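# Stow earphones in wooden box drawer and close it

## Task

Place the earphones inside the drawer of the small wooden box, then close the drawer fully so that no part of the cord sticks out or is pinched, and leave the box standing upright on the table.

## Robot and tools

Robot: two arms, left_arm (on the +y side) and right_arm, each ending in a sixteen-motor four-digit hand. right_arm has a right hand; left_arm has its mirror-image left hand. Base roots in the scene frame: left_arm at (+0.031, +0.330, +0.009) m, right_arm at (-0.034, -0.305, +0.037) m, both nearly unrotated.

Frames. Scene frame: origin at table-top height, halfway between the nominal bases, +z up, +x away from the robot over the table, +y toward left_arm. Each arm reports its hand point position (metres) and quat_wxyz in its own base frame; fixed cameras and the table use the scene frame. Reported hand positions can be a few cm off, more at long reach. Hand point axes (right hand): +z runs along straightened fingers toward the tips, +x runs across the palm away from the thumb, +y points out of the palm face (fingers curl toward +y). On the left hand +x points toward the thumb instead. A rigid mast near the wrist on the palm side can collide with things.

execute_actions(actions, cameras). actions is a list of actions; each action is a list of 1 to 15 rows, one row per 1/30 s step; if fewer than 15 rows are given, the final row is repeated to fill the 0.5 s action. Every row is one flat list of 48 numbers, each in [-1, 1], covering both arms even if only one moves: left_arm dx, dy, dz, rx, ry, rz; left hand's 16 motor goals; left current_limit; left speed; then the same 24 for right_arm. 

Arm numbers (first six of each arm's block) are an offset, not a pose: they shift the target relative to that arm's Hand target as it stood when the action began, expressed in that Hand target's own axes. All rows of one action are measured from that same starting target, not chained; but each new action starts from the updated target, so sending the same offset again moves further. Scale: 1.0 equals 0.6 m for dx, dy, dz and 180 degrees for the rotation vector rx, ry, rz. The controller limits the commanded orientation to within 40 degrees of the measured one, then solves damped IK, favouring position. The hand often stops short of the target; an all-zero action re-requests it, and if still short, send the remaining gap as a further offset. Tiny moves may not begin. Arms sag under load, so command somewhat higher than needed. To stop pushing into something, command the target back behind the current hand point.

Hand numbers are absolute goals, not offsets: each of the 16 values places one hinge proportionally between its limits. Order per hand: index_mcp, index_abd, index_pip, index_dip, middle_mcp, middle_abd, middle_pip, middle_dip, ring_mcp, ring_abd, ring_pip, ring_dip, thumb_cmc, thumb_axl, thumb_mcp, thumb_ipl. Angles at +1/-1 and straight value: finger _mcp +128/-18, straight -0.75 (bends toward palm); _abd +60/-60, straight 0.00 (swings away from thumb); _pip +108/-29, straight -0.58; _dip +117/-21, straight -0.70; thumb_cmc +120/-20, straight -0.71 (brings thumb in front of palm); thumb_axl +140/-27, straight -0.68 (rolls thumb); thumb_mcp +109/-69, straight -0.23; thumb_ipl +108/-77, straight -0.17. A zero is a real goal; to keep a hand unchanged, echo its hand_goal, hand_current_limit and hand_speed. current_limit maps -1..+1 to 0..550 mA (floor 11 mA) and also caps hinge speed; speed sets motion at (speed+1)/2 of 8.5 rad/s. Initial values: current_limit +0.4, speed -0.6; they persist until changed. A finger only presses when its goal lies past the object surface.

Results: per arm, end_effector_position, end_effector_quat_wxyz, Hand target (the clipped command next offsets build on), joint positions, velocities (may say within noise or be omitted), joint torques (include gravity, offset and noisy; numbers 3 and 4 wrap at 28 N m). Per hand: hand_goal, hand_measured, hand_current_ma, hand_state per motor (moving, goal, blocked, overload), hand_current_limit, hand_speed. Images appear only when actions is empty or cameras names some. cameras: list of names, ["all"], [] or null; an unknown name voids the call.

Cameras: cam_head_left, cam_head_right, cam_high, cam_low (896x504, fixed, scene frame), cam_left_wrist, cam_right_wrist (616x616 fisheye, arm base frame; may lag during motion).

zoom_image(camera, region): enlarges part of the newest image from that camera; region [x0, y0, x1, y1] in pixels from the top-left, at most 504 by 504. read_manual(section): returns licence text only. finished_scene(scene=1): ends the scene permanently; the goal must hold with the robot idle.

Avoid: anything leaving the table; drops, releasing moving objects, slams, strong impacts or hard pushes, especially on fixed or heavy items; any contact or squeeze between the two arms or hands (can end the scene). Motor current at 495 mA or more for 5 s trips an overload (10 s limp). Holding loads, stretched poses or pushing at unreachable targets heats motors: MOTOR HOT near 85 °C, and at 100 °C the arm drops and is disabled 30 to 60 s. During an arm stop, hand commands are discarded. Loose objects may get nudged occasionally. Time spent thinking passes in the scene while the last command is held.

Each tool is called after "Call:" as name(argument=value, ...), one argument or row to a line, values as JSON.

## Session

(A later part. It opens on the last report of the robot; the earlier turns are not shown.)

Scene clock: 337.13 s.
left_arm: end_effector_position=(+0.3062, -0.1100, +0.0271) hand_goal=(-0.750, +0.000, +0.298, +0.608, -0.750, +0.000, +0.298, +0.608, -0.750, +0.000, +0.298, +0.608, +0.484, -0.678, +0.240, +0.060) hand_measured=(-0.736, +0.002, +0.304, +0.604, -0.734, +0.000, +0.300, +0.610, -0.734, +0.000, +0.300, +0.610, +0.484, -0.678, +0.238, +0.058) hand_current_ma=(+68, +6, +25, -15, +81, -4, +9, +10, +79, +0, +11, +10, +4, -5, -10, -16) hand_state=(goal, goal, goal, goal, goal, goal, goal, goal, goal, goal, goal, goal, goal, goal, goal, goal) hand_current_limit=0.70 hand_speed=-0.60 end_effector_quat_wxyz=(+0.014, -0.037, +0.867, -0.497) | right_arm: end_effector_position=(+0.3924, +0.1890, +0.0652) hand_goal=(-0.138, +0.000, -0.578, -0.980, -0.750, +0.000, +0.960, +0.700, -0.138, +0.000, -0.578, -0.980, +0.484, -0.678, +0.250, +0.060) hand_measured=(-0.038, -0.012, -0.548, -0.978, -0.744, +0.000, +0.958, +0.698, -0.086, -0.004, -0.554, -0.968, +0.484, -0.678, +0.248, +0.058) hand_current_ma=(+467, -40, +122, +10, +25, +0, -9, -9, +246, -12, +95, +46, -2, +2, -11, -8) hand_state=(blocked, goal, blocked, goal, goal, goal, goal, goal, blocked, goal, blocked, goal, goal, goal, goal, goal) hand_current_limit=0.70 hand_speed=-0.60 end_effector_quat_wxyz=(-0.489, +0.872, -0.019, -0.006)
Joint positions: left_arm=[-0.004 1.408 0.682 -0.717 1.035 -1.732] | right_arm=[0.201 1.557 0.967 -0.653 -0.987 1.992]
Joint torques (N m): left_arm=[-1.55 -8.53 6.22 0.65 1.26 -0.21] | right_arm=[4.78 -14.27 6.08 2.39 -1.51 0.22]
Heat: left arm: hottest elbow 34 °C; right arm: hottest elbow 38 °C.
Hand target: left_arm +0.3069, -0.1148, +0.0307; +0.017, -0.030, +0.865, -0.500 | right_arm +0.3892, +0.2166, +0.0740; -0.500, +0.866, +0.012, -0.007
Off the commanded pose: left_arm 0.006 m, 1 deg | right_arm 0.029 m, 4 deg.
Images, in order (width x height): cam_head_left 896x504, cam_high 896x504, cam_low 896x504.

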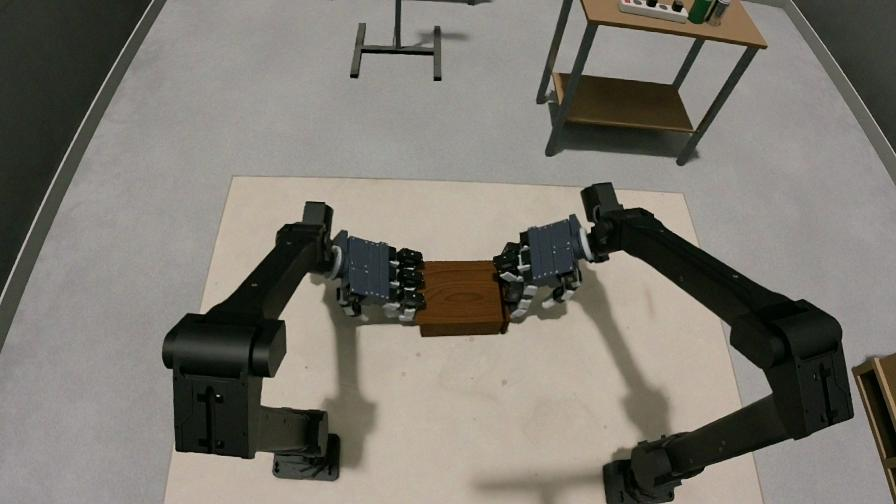

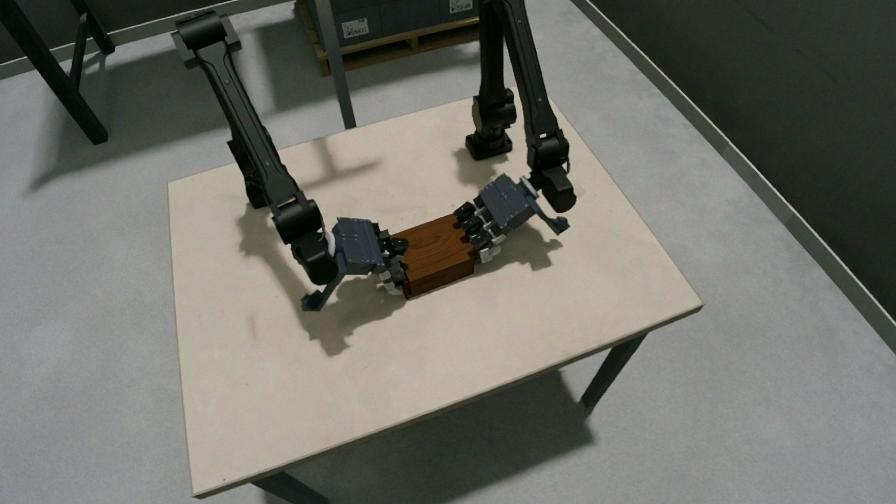

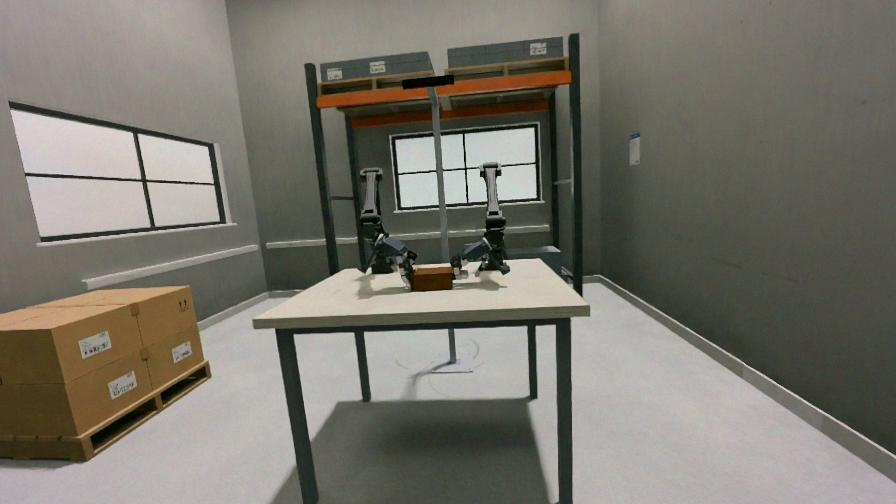

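Call:
execute_actions(
  actions=[
    [[0,0,0,0,0,0,-0.75,0,0.299,0.609,-0.75,0,0.299,0.609,-0.75,0,0.299,0.609,0.484,-0.678,0.24,0.06,0.7,-0.6,0.0021,0.025,-0.0433,0,0,0,-0.137,0,-0.577,-0.98,-0.75,0,0.96,0.7,-0.137,0,-0.577,-0.98,0.484,-0.678,0.25,0.06,0.7,-0.6]],
    [[0,0,0,0,0,0,-0.75,0,0.299,0.609,-0.75,0,0.299,0.609,-0.75,0,0.299,0.609,0.484,-0.678,0.24,0.06,0.7,-0.6,0.0028,0.0332,-0.0576,0,0,0,-0.137,0,-0.577,-0.98,-0.75,0,0.96,0.7,-0.137,0,-0.577,-0.98,0.484,-0.678,0.25,0.06,0.4,-0.6]],
    [[0,0,0,0,0,0,-0.75,0,0.299,0.609,-0.75,0,0.299,0.609,-0.75,0,0.299,0.609,0.484,-0.678,0.24,0.06,0.7,-0.6,0.0028,0.0332,-0.0576,0,0,0,-0.137,0,-0.577,-0.98,-0.75,0,0.96,0.7,-0.137,0,-0.577,-0.98,0.484,-0.678,0.25,0.06,0.4,-0.6]],
  ],
  cameras=["cam_head_left", "cam_low", "cam_high", "cam_head_right", "cam_right_wrist"],
)

Call:
zoom_image(
  camera="cam_low",
  region=[390, 240, 470, 300],
)

Call:
zoom_image(
  camera="cam_head_left",
  region=[470, 250, 540, 340],
)

Call:
zoom_image(
  camera="cam_high",
  region=[370, 220, 450, 310],
)

Call:
zoom_image(
  camera="cam_head_right",
  region=[470, 250, 540, 340],
)

Call:
zoom_image(
  camera="cam_right_wrist",
  region=[200, 60, 440, 300],
)

Scene clock: 340.53 s.
left_arm: end_effector_position=(+0.3062, -0.1102, +0.0272) hand_goal=(-0.750, +0.000, +0.298, +0.608, -0.750, +0.000, +0.298, +0.608, -0.750, +0.000, +0.298, +0.608, +0.484, -0.678, +0.240, +0.060) hand_measured=(-0.734, -0.004, +0.304, +0.604, -0.734, +0.000, +0.300, +0.610, -0.734, +0.000, +0.300, +0.610, +0.484, -0.678, +0.238, +0.058) hand_current_ma=(+78, -16, +25, -15, +81, -4, +9, +10, +78, +0, +11, +10, +4, -5, -10, -16) hand_state=(goal, goal, goal, goal, goal, goal, goal, goal, goal, goal, goal, goal, goal, goal, goal, goal) hand_current_limit=0.70 hand_speed=-0.60 end_effector_quat_wxyz=(+0.014, -0.037, +0.867, -0.497) | right_arm: end_effector_position=(+0.3796, +0.1078, +0.0665) hand_goal=(-0.138, +0.000, -0.578, -0.980, -0.750, +0.000, +0.960, +0.700, -0.138, +0.000, -0.578, -0.980, +0.484, -0.678, +0.250, +0.060) hand_measured=(-0.130, +0.004, -0.574, -0.976, -0.744, +0.000, +0.958, +0.698, -0.130, +0.004, -0.574, -0.976, +0.484, -0.678, +0.248, +0.058) hand_current_ma=(+34, +11, +13, +11, +25, +0, -9, -9, +32, +11, +12, +11, -1, +2, -11, -8) hand_state=(goal, goal, goal, goal, goal, goal, goal, goal, goal, goal, goal, goal, goal, goal, goal, goal) hand_current_limit=0.40 hand_speed=-0.60 end_effector_quat_wxyz=(-0.498, +0.867, +0.001, -0.019)
Joint positions: left_arm=[-0.004 1.408 0.682 -0.717 1.036 -1.732] | right_arm=[0.004 1.581 1.005 -1.054 -1.042 1.539]
Joint torques (N m): left_arm=[-1.55 -8.64 6.2 0.69 1.22 -0.21] | right_arm=[0.26 -11.69 8.14 0.06 -1 -0.04]
Heat: left arm: hottest elbow 34 °C; right arm: hottest elbow 38 °C.
Hand target: left_arm +0.3069, -0.1148, +0.0307; +0.017, -0.030, +0.865, -0.500 | right_arm +0.3968, +0.1070, +0.0740; -0.500, +0.866, +0.012, -0.006
Off the commanded pose: left_arm 0.006 m, 1 deg | right_arm 0.019 m, 2 deg.
camera_calibration:
cam_right_wrist: T_world_to_cam=[[-0.767154, -0.328987, -0.550674, 0.393098], [-0.394168, -0.435501, 0.809302, 0.0907142], [-0.506069, 0.837918, 0.20442, 0.215234], [0, 0, 0, 1]] pos_world=[0.446246, -0.0115181, 0.0990553]
Images, in order (width x height): cam_head_left 896x504, cam_head_right 896x504, cam_high 896x504, cam_low 896x504, cam_right_wrist 616x616.

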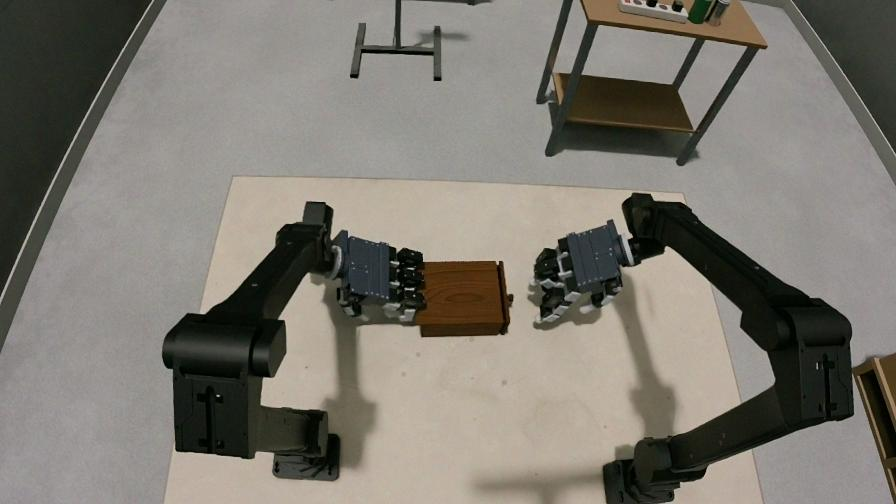

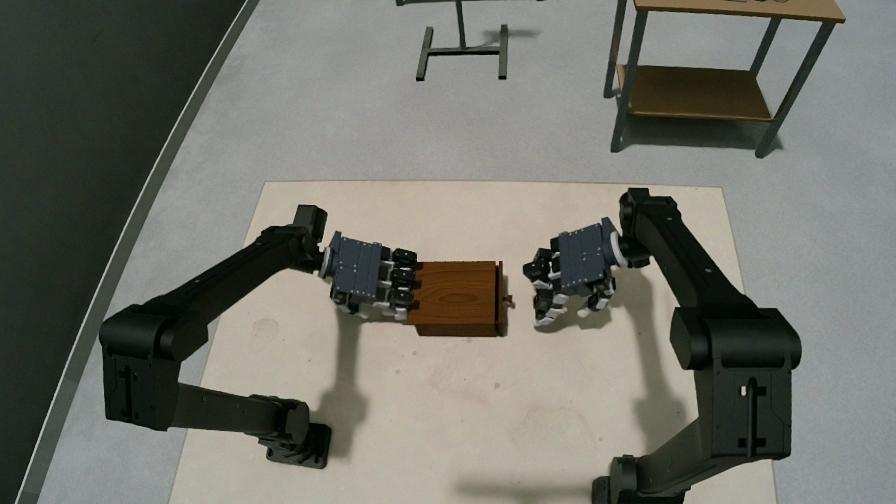

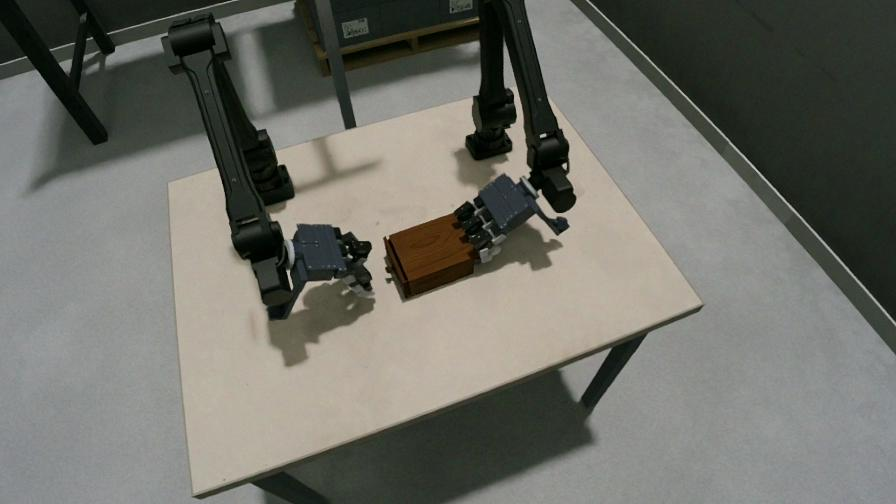

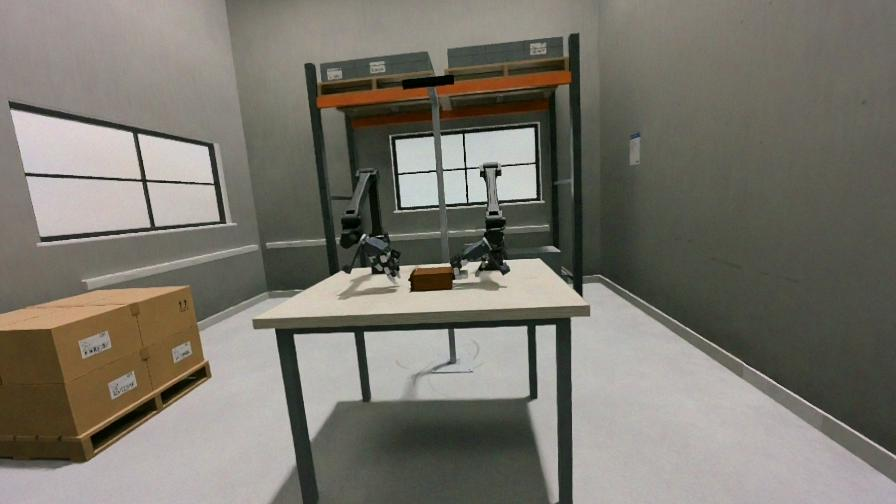

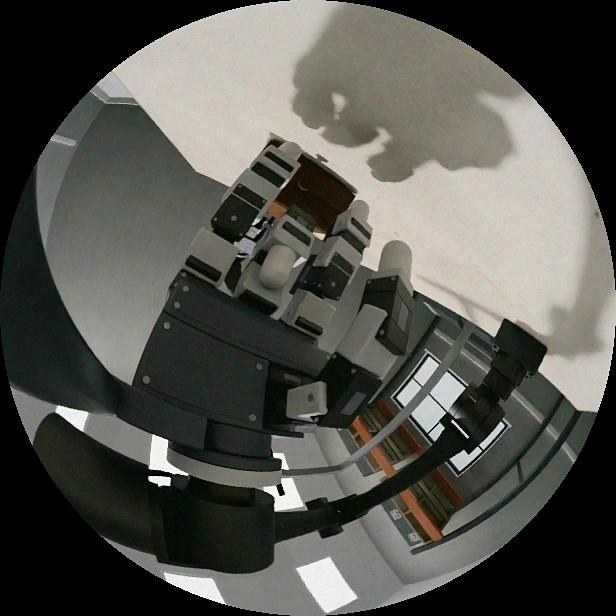

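Scaled by 6.300 from the camera's 896x504 image, which has a finer 1280x720 frame.

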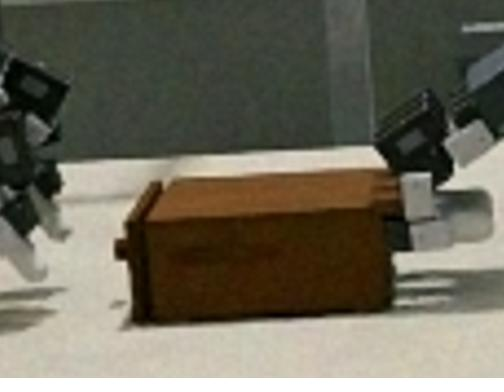

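Scaled by 5.600 from the camera's 896x504 image, which has a finer 1280x720 frame.

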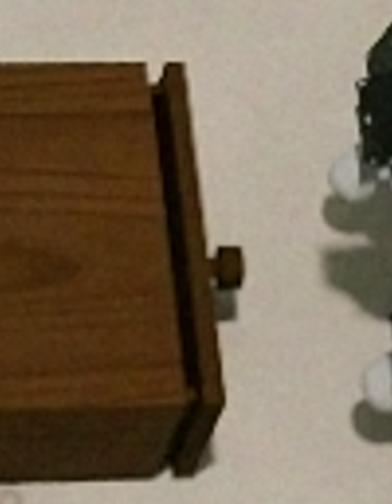

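Scaled by 5.600 from the camera's 896x504 image, which has a finer 1280x720 frame.

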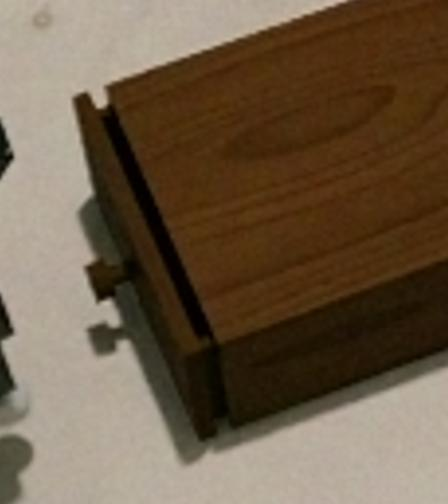

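Scaled by 5.600 from the camera's 896x504 image, which has a finer 1280x720 frame.

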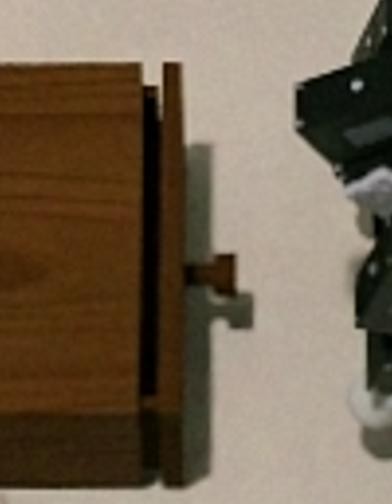

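Scaled by 2.100 from the camera's 616x616 image, which has a finer 880x880 frame.

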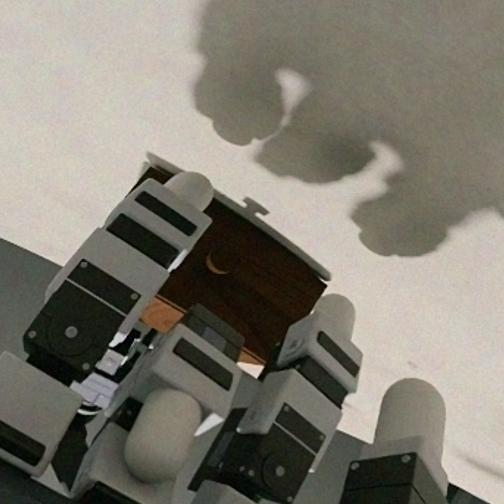

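Call:
execute_actions(
  actions=[
    [[0,0,0,0,0,0,-0.75,0,0.299,0.609,-0.75,0,0.299,0.609,-0.75,0,0.299,0.609,0.484,-0.678,0.24,0.06,0.7,-0.6,0.0183,-0.0002,0.0003,0,-0.0289,-0.0167,-0.137,0,-0.577,-0.98,-0.11,0,-0.577,-0.7,-0.137,0,-0.577,-0.98,0.484,-0.678,0.25,0.06,0.7,-0.6]],
  ],
  cameras=["cam_head_left", "cam_head_right", "cam_low"],
)

Call:
zoom_image(
  camera="cam_head_left",
  region=[480, 240, 590, 340],
)

Call:
zoom_image(
  camera="cam_head_right",
  region=[480, 240, 590, 340],
)

Call:
zoom_image(
  camera="cam_low",
  region=[370, 240, 450, 300],
)

Scene clock: 343.23 s.
left_arm: end_effector_position=(+0.3062, -0.1102, +0.0272) hand_goal=(-0.750, +0.000, +0.298, +0.608, -0.750, +0.000, +0.298, +0.608, -0.750, +0.000, +0.298, +0.608, +0.484, -0.678, +0.240, +0.060) hand_measured=(-0.734, -0.004, +0.304, +0.604, -0.734, +0.000, +0.300, +0.610, -0.734, +0.000, +0.300, +0.610, +0.484, -0.678, +0.238, +0.058) hand_current_ma=(+78, -16, +25, -15, +81, -4, +9, +10, +78, +0, +11, +10, +4, -5, -10, -16) hand_state=(goal, goal, goal, goal, goal, goal, goal, goal, goal, goal, goal, goal, goal, goal, goal, goal) hand_current_limit=0.70 hand_speed=-0.60 end_effector_quat_wxyz=(+0.014, -0.037, +0.867, -0.497) | right_arm: end_effector_position=(+0.3932, +0.1056, +0.0685) hand_goal=(-0.138, +0.000, -0.578, -0.980, -0.110, +0.000, -0.578, -0.700, -0.138, +0.000, -0.578, -0.980, +0.484, -0.678, +0.250, +0.060) hand_measured=(-0.130, +0.004, -0.574, -0.976, -0.110, +0.000, -0.574, -0.698, -0.130, +0.004, -0.574, -0.976, +0.484, -0.678, +0.248, +0.058) hand_current_ma=(+33, +10, +13, +11, +3, +0, +15, +9, +31, +9, +12, +11, +0, +2, -11, -8) hand_state=(goal, goal, goal, goal, goal, goal, goal, goal, goal, goal, goal, goal, goal, goal, goal, goal) hand_current_limit=0.70 hand_speed=-0.60 end_effector_quat_wxyz=(-0.499, +0.864, +0.044, -0.041)
Joint positions: left_arm=[-0.004 1.408 0.682 -0.717 1.036 -1.732] | right_arm=[0.004 1.662 1.107 -1.234 -1.035 1.349]
Joint torques (N m): left_arm=[-1.67 -8.59 6.23 0.66 1.22 -0.21] | right_arm=[0.97 -13.04 7.92 -0.14 -0.78 -0.05]
Heat: left arm: hottest elbow 34 °C; right arm: hottest elbow 38 °C.
Hand target: left_arm +0.3069, -0.1148, +0.0307; +0.017, -0.030, +0.865, -0.500 | right_arm +0.4077, +0.1076, +0.0740; -0.499, +0.864, +0.057, -0.033
Off the commanded pose: left_arm 0.006 m, 1 deg | right_arm 0.016 m, 2 deg.
Images, in order (width x height): cam_head_left 896x504, cam_head_right 896x504, cam_low 896x504.

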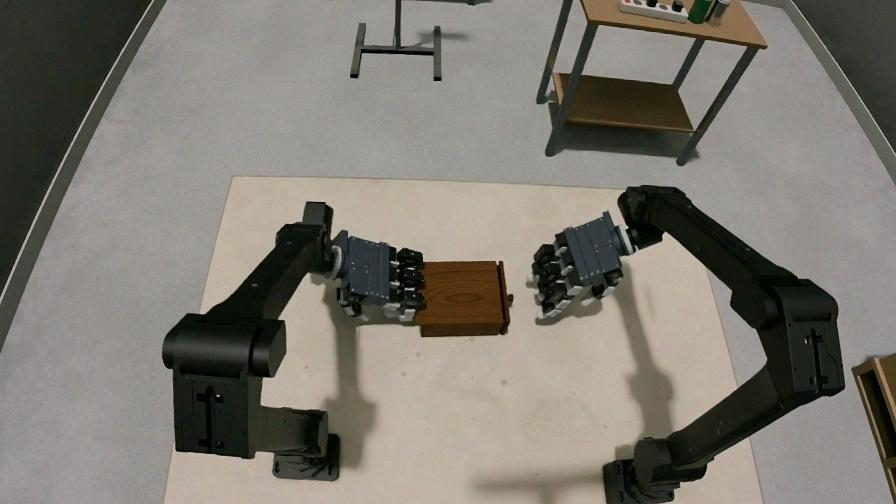

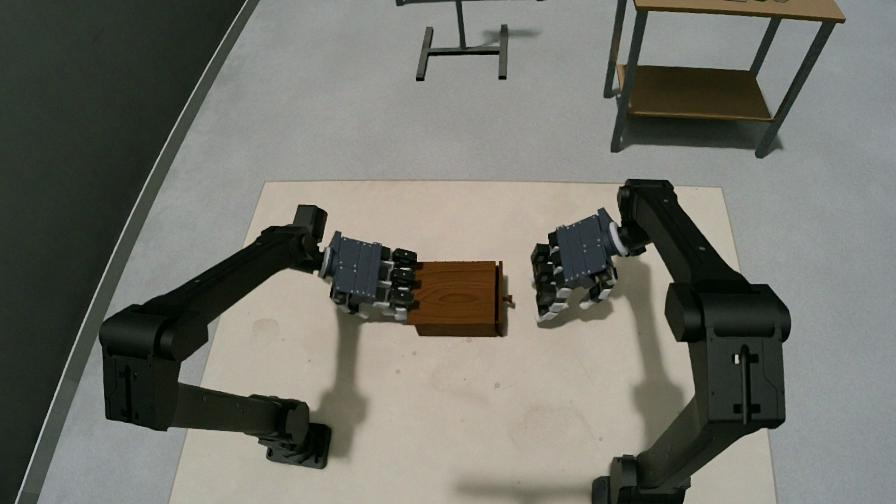

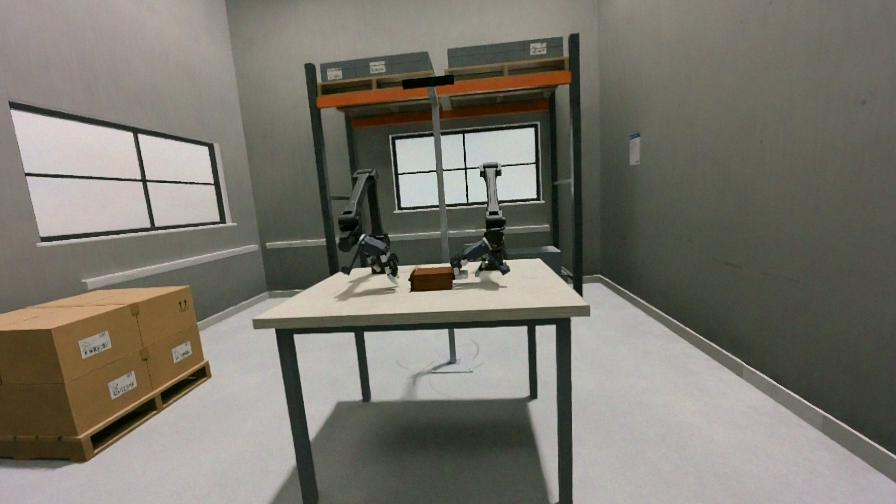

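Scaled by 4.582 from the camera's 896x504 image, which has a finer 1280x720 frame.

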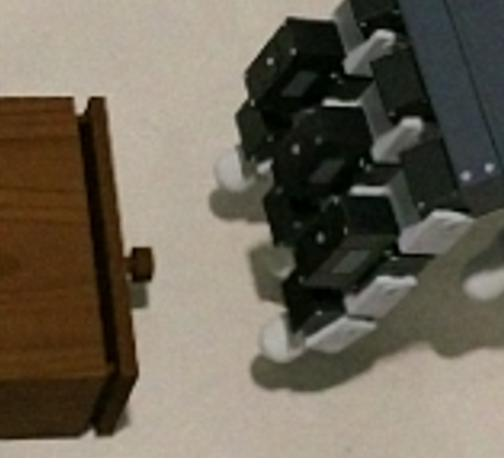

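Scaled by 4.582 from the camera's 896x504 image, which has a finer 1280x720 frame.

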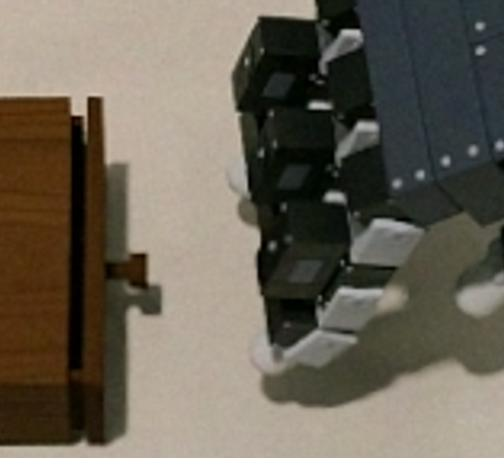

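Scaled by 6.300 from the camera's 896x504 image, which has a finer 1280x720 frame.

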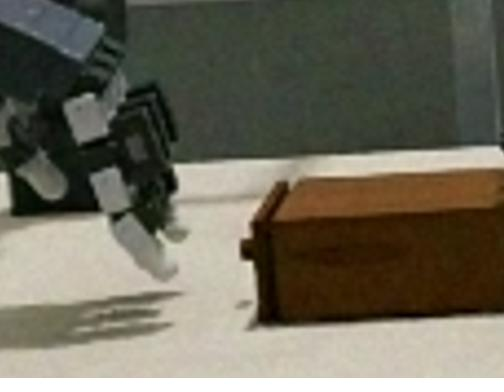

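Call:
execute_actions(
  actions=[
    [[0,0,0,0,0,0,-0.75,0,0.299,0.609,-0.75,0,0.299,0.609,-0.75,0,0.299,0.609,0.484,-0.678,0.24,0.06,0.7,-0.6,-0.0014,-0.025,0.0433,0,0.0168,0.0097,-0.137,0,-0.577,-0.98,-0.11,0,-0.577,-0.7,-0.137,0,-0.577,-0.98,0.484,-0.678,0.25,0.06,0.78,-0.6]],
  ],
  cameras=["cam_head_left", "cam_head_right"],
)

Call:
zoom_image(
  camera="cam_head_left",
  region=[480, 240, 590, 340],
)

Call:
zoom_image(
  camera="cam_head_right",
  region=[480, 240, 590, 340],
)

Scene clock: 346.33 s.
left_arm: end_effector_position=(+0.3062, -0.1102, +0.0272) hand_goal=(-0.750, +0.000, +0.298, +0.608, -0.750, +0.000, +0.298, +0.608, -0.750, +0.000, +0.298, +0.608, +0.484, -0.678, +0.240, +0.060) hand_measured=(-0.734, -0.004, +0.304, +0.604, -0.734, +0.000, +0.300, +0.610, -0.734, +0.000, +0.300, +0.610, +0.484, -0.678, +0.238, +0.058) hand_current_ma=(+78, -16, +25, -15, +81, -4, +9, +10, +78, +0, +11, +10, +4, -5, -10, -16) hand_state=(goal, goal, goal, goal, goal, goal, goal, goal, goal, goal, goal, goal, goal, goal, goal, goal) hand_current_limit=0.70 hand_speed=-0.60 end_effector_quat_wxyz=(+0.014, -0.037, +0.867, -0.497) | right_arm: end_effector_position=(+0.4000, +0.1340, +0.0631) hand_goal=(-0.138, +0.000, -0.578, -0.980, -0.110, +0.000, -0.578, -0.700, -0.138, +0.000, -0.578, -0.980, +0.484, -0.678, +0.250, +0.060) hand_measured=(-0.130, +0.002, -0.574, -0.976, -0.108, +0.000, -0.574, -0.698, -0.130, +0.002, -0.574, -0.976, +0.484, -0.678, +0.248, +0.058) hand_current_ma=(+33, +8, +13, +11, +6, +0, +14, +9, +31, +8, +12, +11, +0, +2, -11, -8) hand_state=(goal, goal, goal, goal, goal, goal, goal, goal, goal, goal, goal, goal, goal, goal, goal, goal) hand_current_limit=0.78 hand_speed=-0.60 end_effector_quat_wxyz=(-0.501, +0.865, +0.026, -0.029)
Joint positions: left_arm=[-0.004 1.408 0.682 -0.717 1.036 -1.732] | right_arm=[0.065 1.644 1.072 -1.039 -1.051 1.552]
Joint torques (N m): left_arm=[-1.67 -8.59 6.22 0.64 1.22 -0.21] | right_arm=[0.73 -16.38 5.56 0.98 -0.76 0.26]
Heat: left arm: hottest elbow 34 °C; right arm: hottest elbow 38 °C.
Hand target: left_arm +0.3069, -0.1148, +0.0307; +0.017, -0.030, +0.865, -0.500 | right_arm +0.4030, +0.1371, +0.0741; -0.500, +0.865, +0.031, -0.017
Off the commanded pose: left_arm 0.006 m, 1 deg | right_arm 0.012 m, 1 deg.
Images, in order (width x height): cam_head_left 896x504, cam_head_right 896x504.

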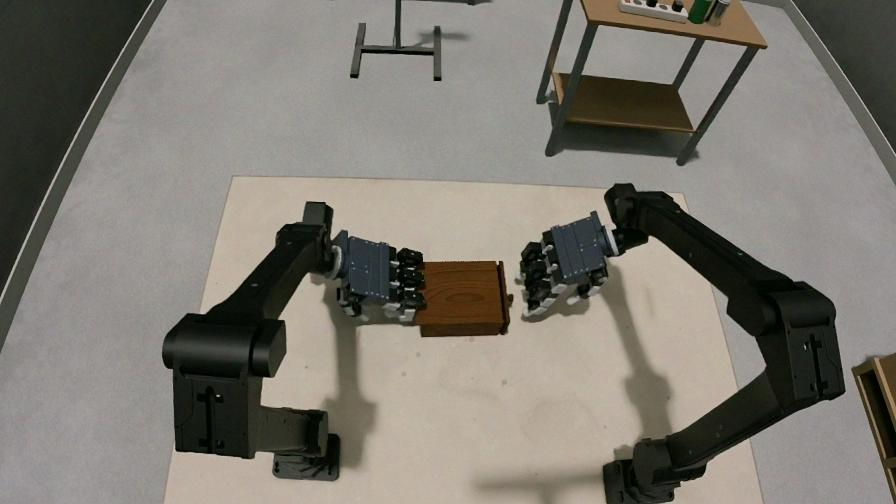

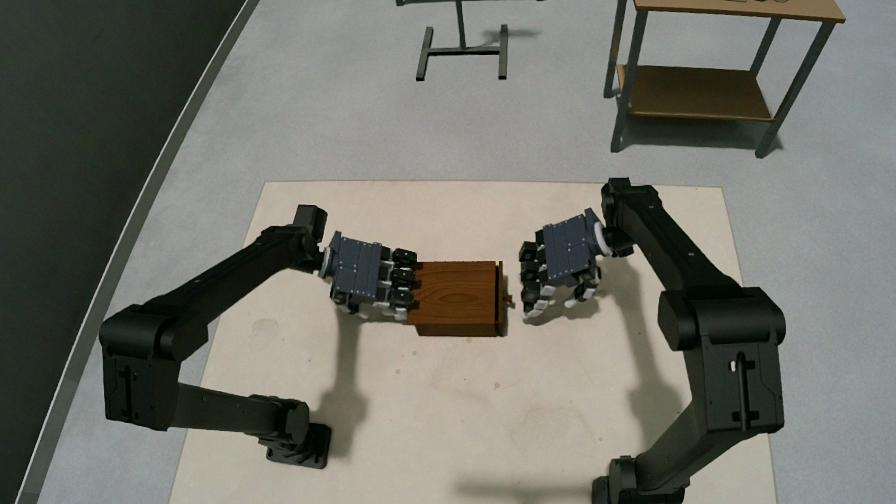

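Scaled by 4.582 from the camera's 896x504 image, which has a finer 1280x720 frame.

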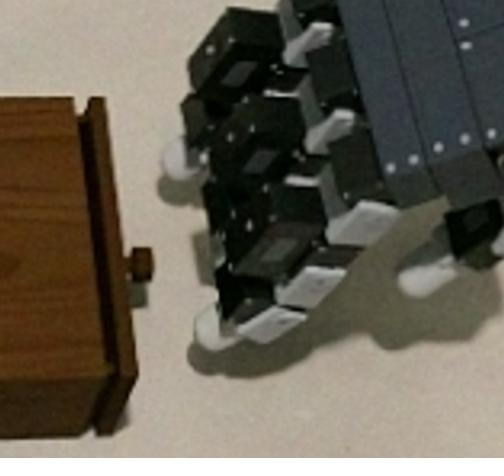

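Scaled by 4.582 from the camera's 896x504 image, which has a finer 1280x720 frame.

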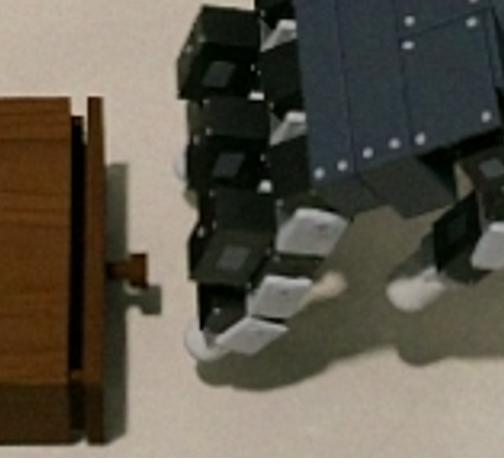

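Call:
execute_actions(
  actions=[
    [[0,0,0,0,0,0,-0.75,0,0.299,0.609,-0.75,0,0.299,0.609,-0.75,0,0.299,0.609,0.484,-0.678,0.24,0.06,0.7,-0.6,-0.0133,-0.0172,0.0297,0,0.0144,0.0083,-0.137,0,-0.577,-0.98,-0.11,0,-0.577,-0.7,-0.137,0,-0.577,-0.98,0.484,-0.678,0.25,0.06,0.78,-0.6]],
  ],
  cameras=["cam_head_left", "cam_head_right"],
)

Call:
zoom_image(
  camera="cam_head_left",
  region=[480, 240, 590, 340],
)

Call:
zoom_image(
  camera="cam_head_right",
  region=[480, 240, 590, 340],
)

Scene clock: 348.13 s.
left_arm: end_effector_position=(+0.3062, -0.1102, +0.0272) hand_goal=(-0.750, +0.000, +0.298, +0.608, -0.750, +0.000, +0.298, +0.608, -0.750, +0.000, +0.298, +0.608, +0.484, -0.678, +0.240, +0.060) hand_measured=(-0.734, -0.004, +0.304, +0.604, -0.734, +0.000, +0.300, +0.610, -0.734, +0.000, +0.300, +0.610, +0.484, -0.678, +0.238, +0.058) hand_current_ma=(+78, -16, +25, -15, +81, -4, +9, +10, +78, +0, +11, +10, +4, -5, -10, -16) hand_state=(goal, goal, goal, goal, goal, goal, goal, goal, goal, goal, goal, goal, goal, goal, goal, goal) hand_current_limit=0.70 hand_speed=-0.60 end_effector_quat_wxyz=(+0.014, -0.037, +0.867, -0.497) | right_arm: end_effector_position=(+0.3904, +0.1530, +0.0631) hand_goal=(-0.138, +0.000, -0.578, -0.980, -0.110, +0.000, -0.578, -0.700, -0.138, +0.000, -0.578, -0.980, +0.484, -0.678, +0.250, +0.060) hand_measured=(-0.130, +0.002, -0.574, -0.976, -0.108, +0.000, -0.574, -0.698, -0.130, +0.002, -0.574, -0.976, +0.484, -0.678, +0.248, +0.058) hand_current_ma=(+33, +8, +13, +11, +7, +0, +13, +9, +31, +8, +12, +11, +0, +2, -11, -8) hand_state=(goal, goal, goal, goal, goal, goal, goal, goal, goal, goal, goal, goal, goal, goal, goal, goal) hand_current_limit=0.78 hand_speed=-0.60 end_effector_quat_wxyz=(-0.500, +0.866, +0.003, -0.016)
Joint positions: left_arm=[-0.004 1.408 0.682 -0.717 1.036 -1.732] | right_arm=[0.11 1.584 0.996 -0.855 -1.042 1.748]
Joint torques (N m): left_arm=[-1.55 -8.53 6.22 0.66 1.22 -0.22] | right_arm=[1.38 -15.33 5.85 1.17 -0.77 0.26]
Heat: left arm: hottest elbow 34 °C; right arm: hottest elbow 38 °C.
Hand target: left_arm +0.3069, -0.1148, +0.0307; +0.017, -0.030, +0.865, -0.500 | right_arm +0.3935, +0.1571, +0.0741; -0.500, +0.866, +0.009, -0.004
Off the commanded pose: left_arm 0.006 m, 1 deg | right_arm 0.012 m, 2 deg.
Images, in order (width x height): cam_head_left 896x504, cam_head_right 896x504.

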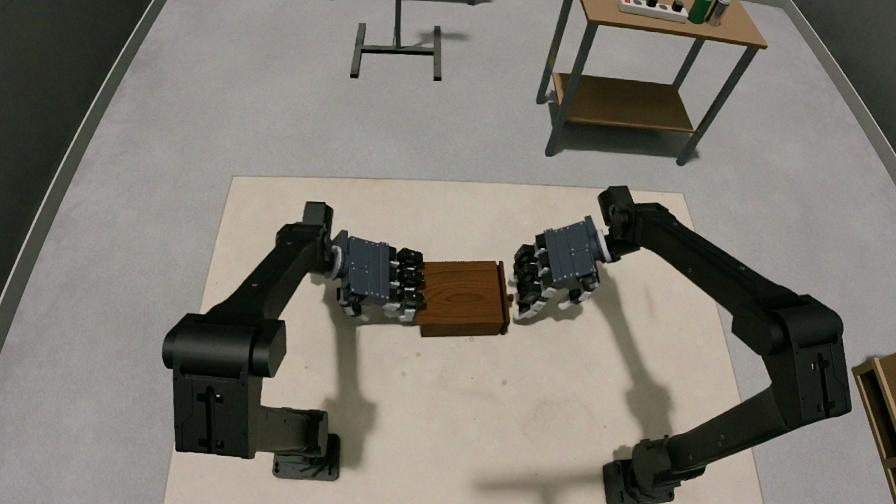

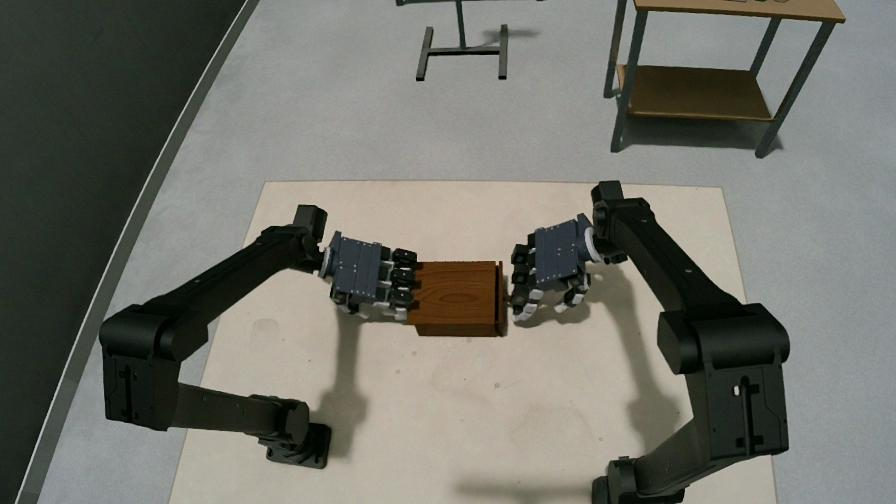

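Scaled by 4.582 from the camera's 896x504 image, which has a finer 1280x720 frame.

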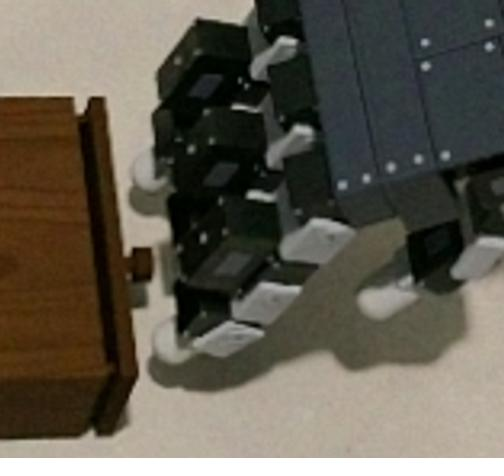

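Scaled by 4.582 from the camera's 896x504 image, which has a finer 1280x720 frame.

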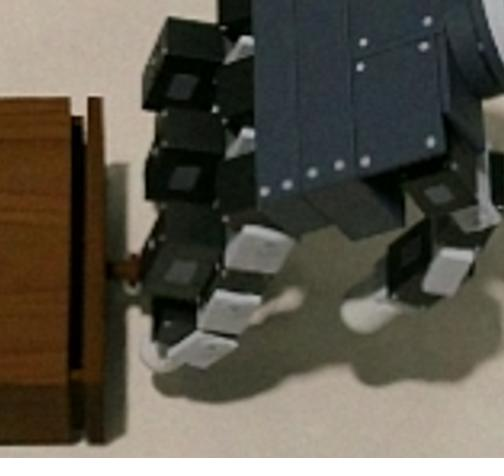

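Call:
execute_actions(
  actions=[
    [[0,0,0,0,0,0,-0.75,0,0.299,0.609,-0.75,0,0.299,0.609,-0.75,0,0.299,0.609,0.484,-0.678,0.24,0.06,0.7,-0.6,-0.0014,-0.0166,0.0288,0,0,0,-0.137,0,-0.577,-0.98,-0.11,0,-0.577,-0.7,-0.137,0,-0.577,-0.98,0.484,-0.678,0.25,0.06,0.78,-0.6]],
    [[0,0,0,0,0,0,-0.75,0,0.299,0.609,-0.75,0,0.299,0.609,-0.75,0,0.299,0.609,0.484,-0.678,0.24,0.06,0.7,-0.6,-0.0011,-0.0125,0.0216,0,0,0,-0.137,0,-0.577,-0.98,-0.11,0,-0.577,-0.7,-0.137,0,-0.577,-0.98,0.484,-0.678,0.25,0.06,0.78,-0.6]],
  ],
  cameras=["cam_head_left", "cam_head_right", "cam_low"],
)

Call:
zoom_image(
  camera="cam_head_left",
  region=[480, 240, 590, 340],
)

Call:
zoom_image(
  camera="cam_low",
  region=[390, 240, 470, 300],
)

Scene clock: 350.10 s.
left_arm: end_effector_position=(+0.3062, -0.1102, +0.0272) hand_goal=(-0.750, +0.000, +0.298, +0.608, -0.750, +0.000, +0.298, +0.608, -0.750, +0.000, +0.298, +0.608, +0.484, -0.678, +0.240, +0.060) hand_measured=(-0.734, -0.004, +0.304, +0.604, -0.734, +0.000, +0.300, +0.610, -0.734, +0.000, +0.300, +0.610, +0.484, -0.678, +0.238, +0.058) hand_current_ma=(+78, -16, +25, -15, +81, -4, +9, +10, +78, +0, +11, +10, +4, -5, -10, -16) hand_state=(goal, goal, goal, goal, goal, goal, goal, goal, goal, goal, goal, goal, goal, goal, goal, goal) hand_current_limit=0.70 hand_speed=-0.60 end_effector_quat_wxyz=(+0.014, -0.037, +0.867, -0.497) | right_arm: end_effector_position=(+0.3914, +0.1766, +0.0619) hand_goal=(-0.138, +0.000, -0.578, -0.980, -0.110, +0.000, -0.578, -0.700, -0.138, +0.000, -0.578, -0.980, +0.484, -0.678, +0.250, +0.060) hand_measured=(-0.104, -0.002, -0.564, -0.974, -0.080, +0.002, -0.564, -0.696, -0.124, +0.002, -0.574, -0.976, +0.484, -0.678, +0.248, +0.058) hand_current_ma=(+151, -4, +54, +18, +130, +5, +53, +17, +57, +3, +15, +11, +0, +2, -11, -8) hand_state=(blocked, goal, goal, goal, blocked, goal, goal, goal, goal, goal, goal, goal, goal, goal, goal, goal) hand_current_limit=0.78 hand_speed=-0.60 end_effector_quat_wxyz=(-0.493, +0.870, -0.009, -0.011)
Joint positions: left_arm=[-0.004 1.408 0.682 -0.717 1.036 -1.732] | right_arm=[0.17 1.569 0.973 -0.718 -1.01 1.903]
Joint torques (N m): left_arm=[-1.67 -8.59 6.2 0.68 1.21 -0.21] | right_arm=[3.25 -15.21 5.83 1.81 -1.18 0.24]
Heat: left arm: hottest elbow 34 °C; right arm: hottest elbow 38 °C.
Hand target: left_arm +0.3069, -0.1148, +0.0307; +0.017, -0.030, +0.865, -0.500 | right_arm +0.3914, +0.1921, +0.0742; -0.500, +0.866, +0.009, -0.004
Off the commanded pose: left_arm 0.006 m, 1 deg | right_arm 0.020 m, 2 deg.
Images, in order (width x height): cam_head_left 896x504, cam_head_right 896x504, cam_low 896x504.

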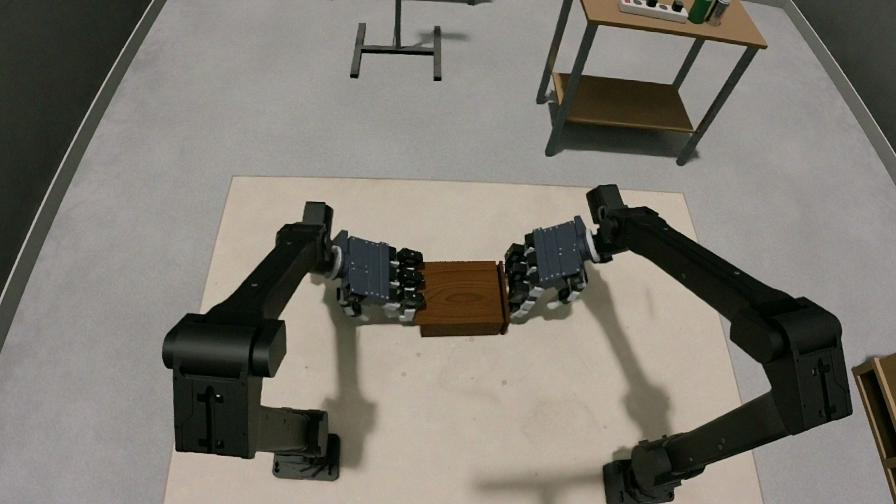

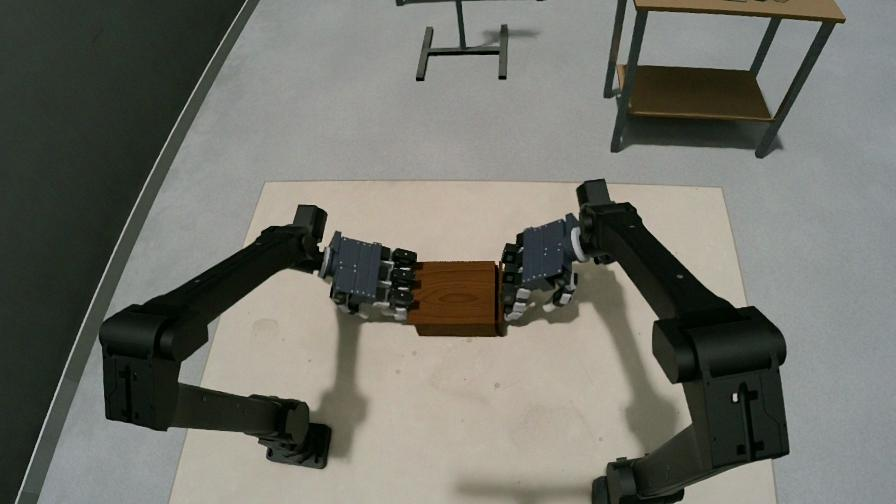

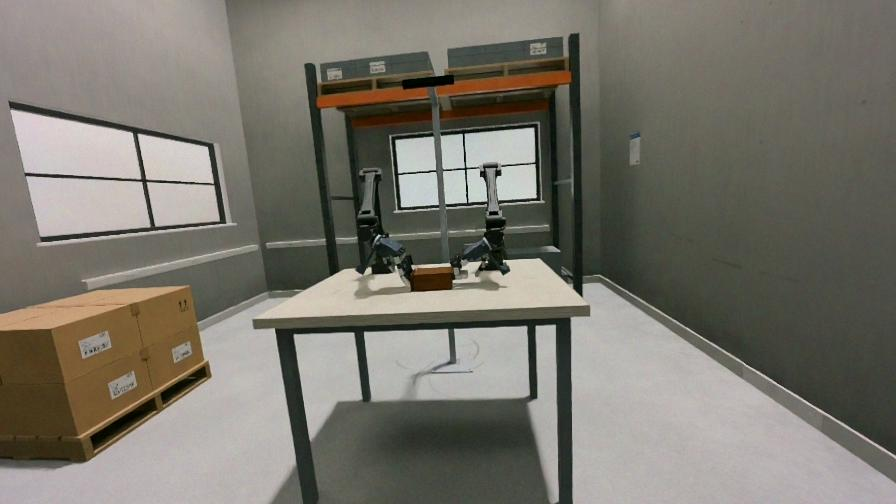

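Scaled by 4.582 from the camera's 896x504 image, which has a finer 1280x720 frame.

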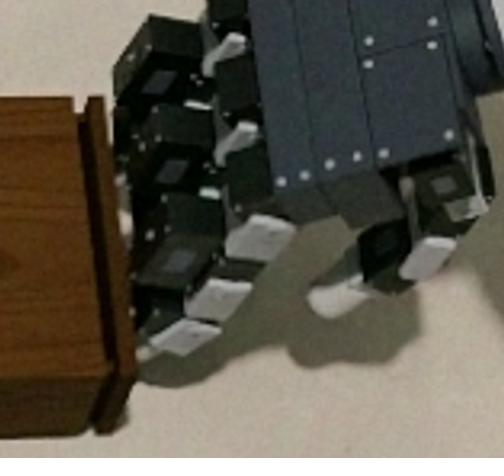

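Scaled by 6.300 from the camera's 896x504 image, which has a finer 1280x720 frame.

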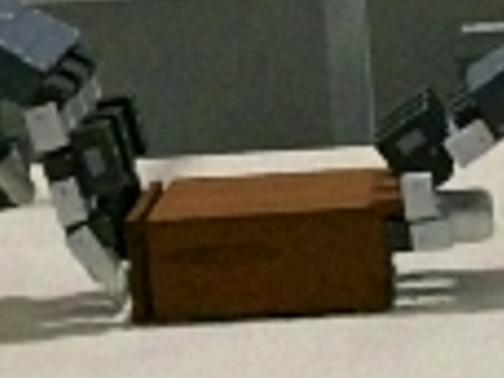

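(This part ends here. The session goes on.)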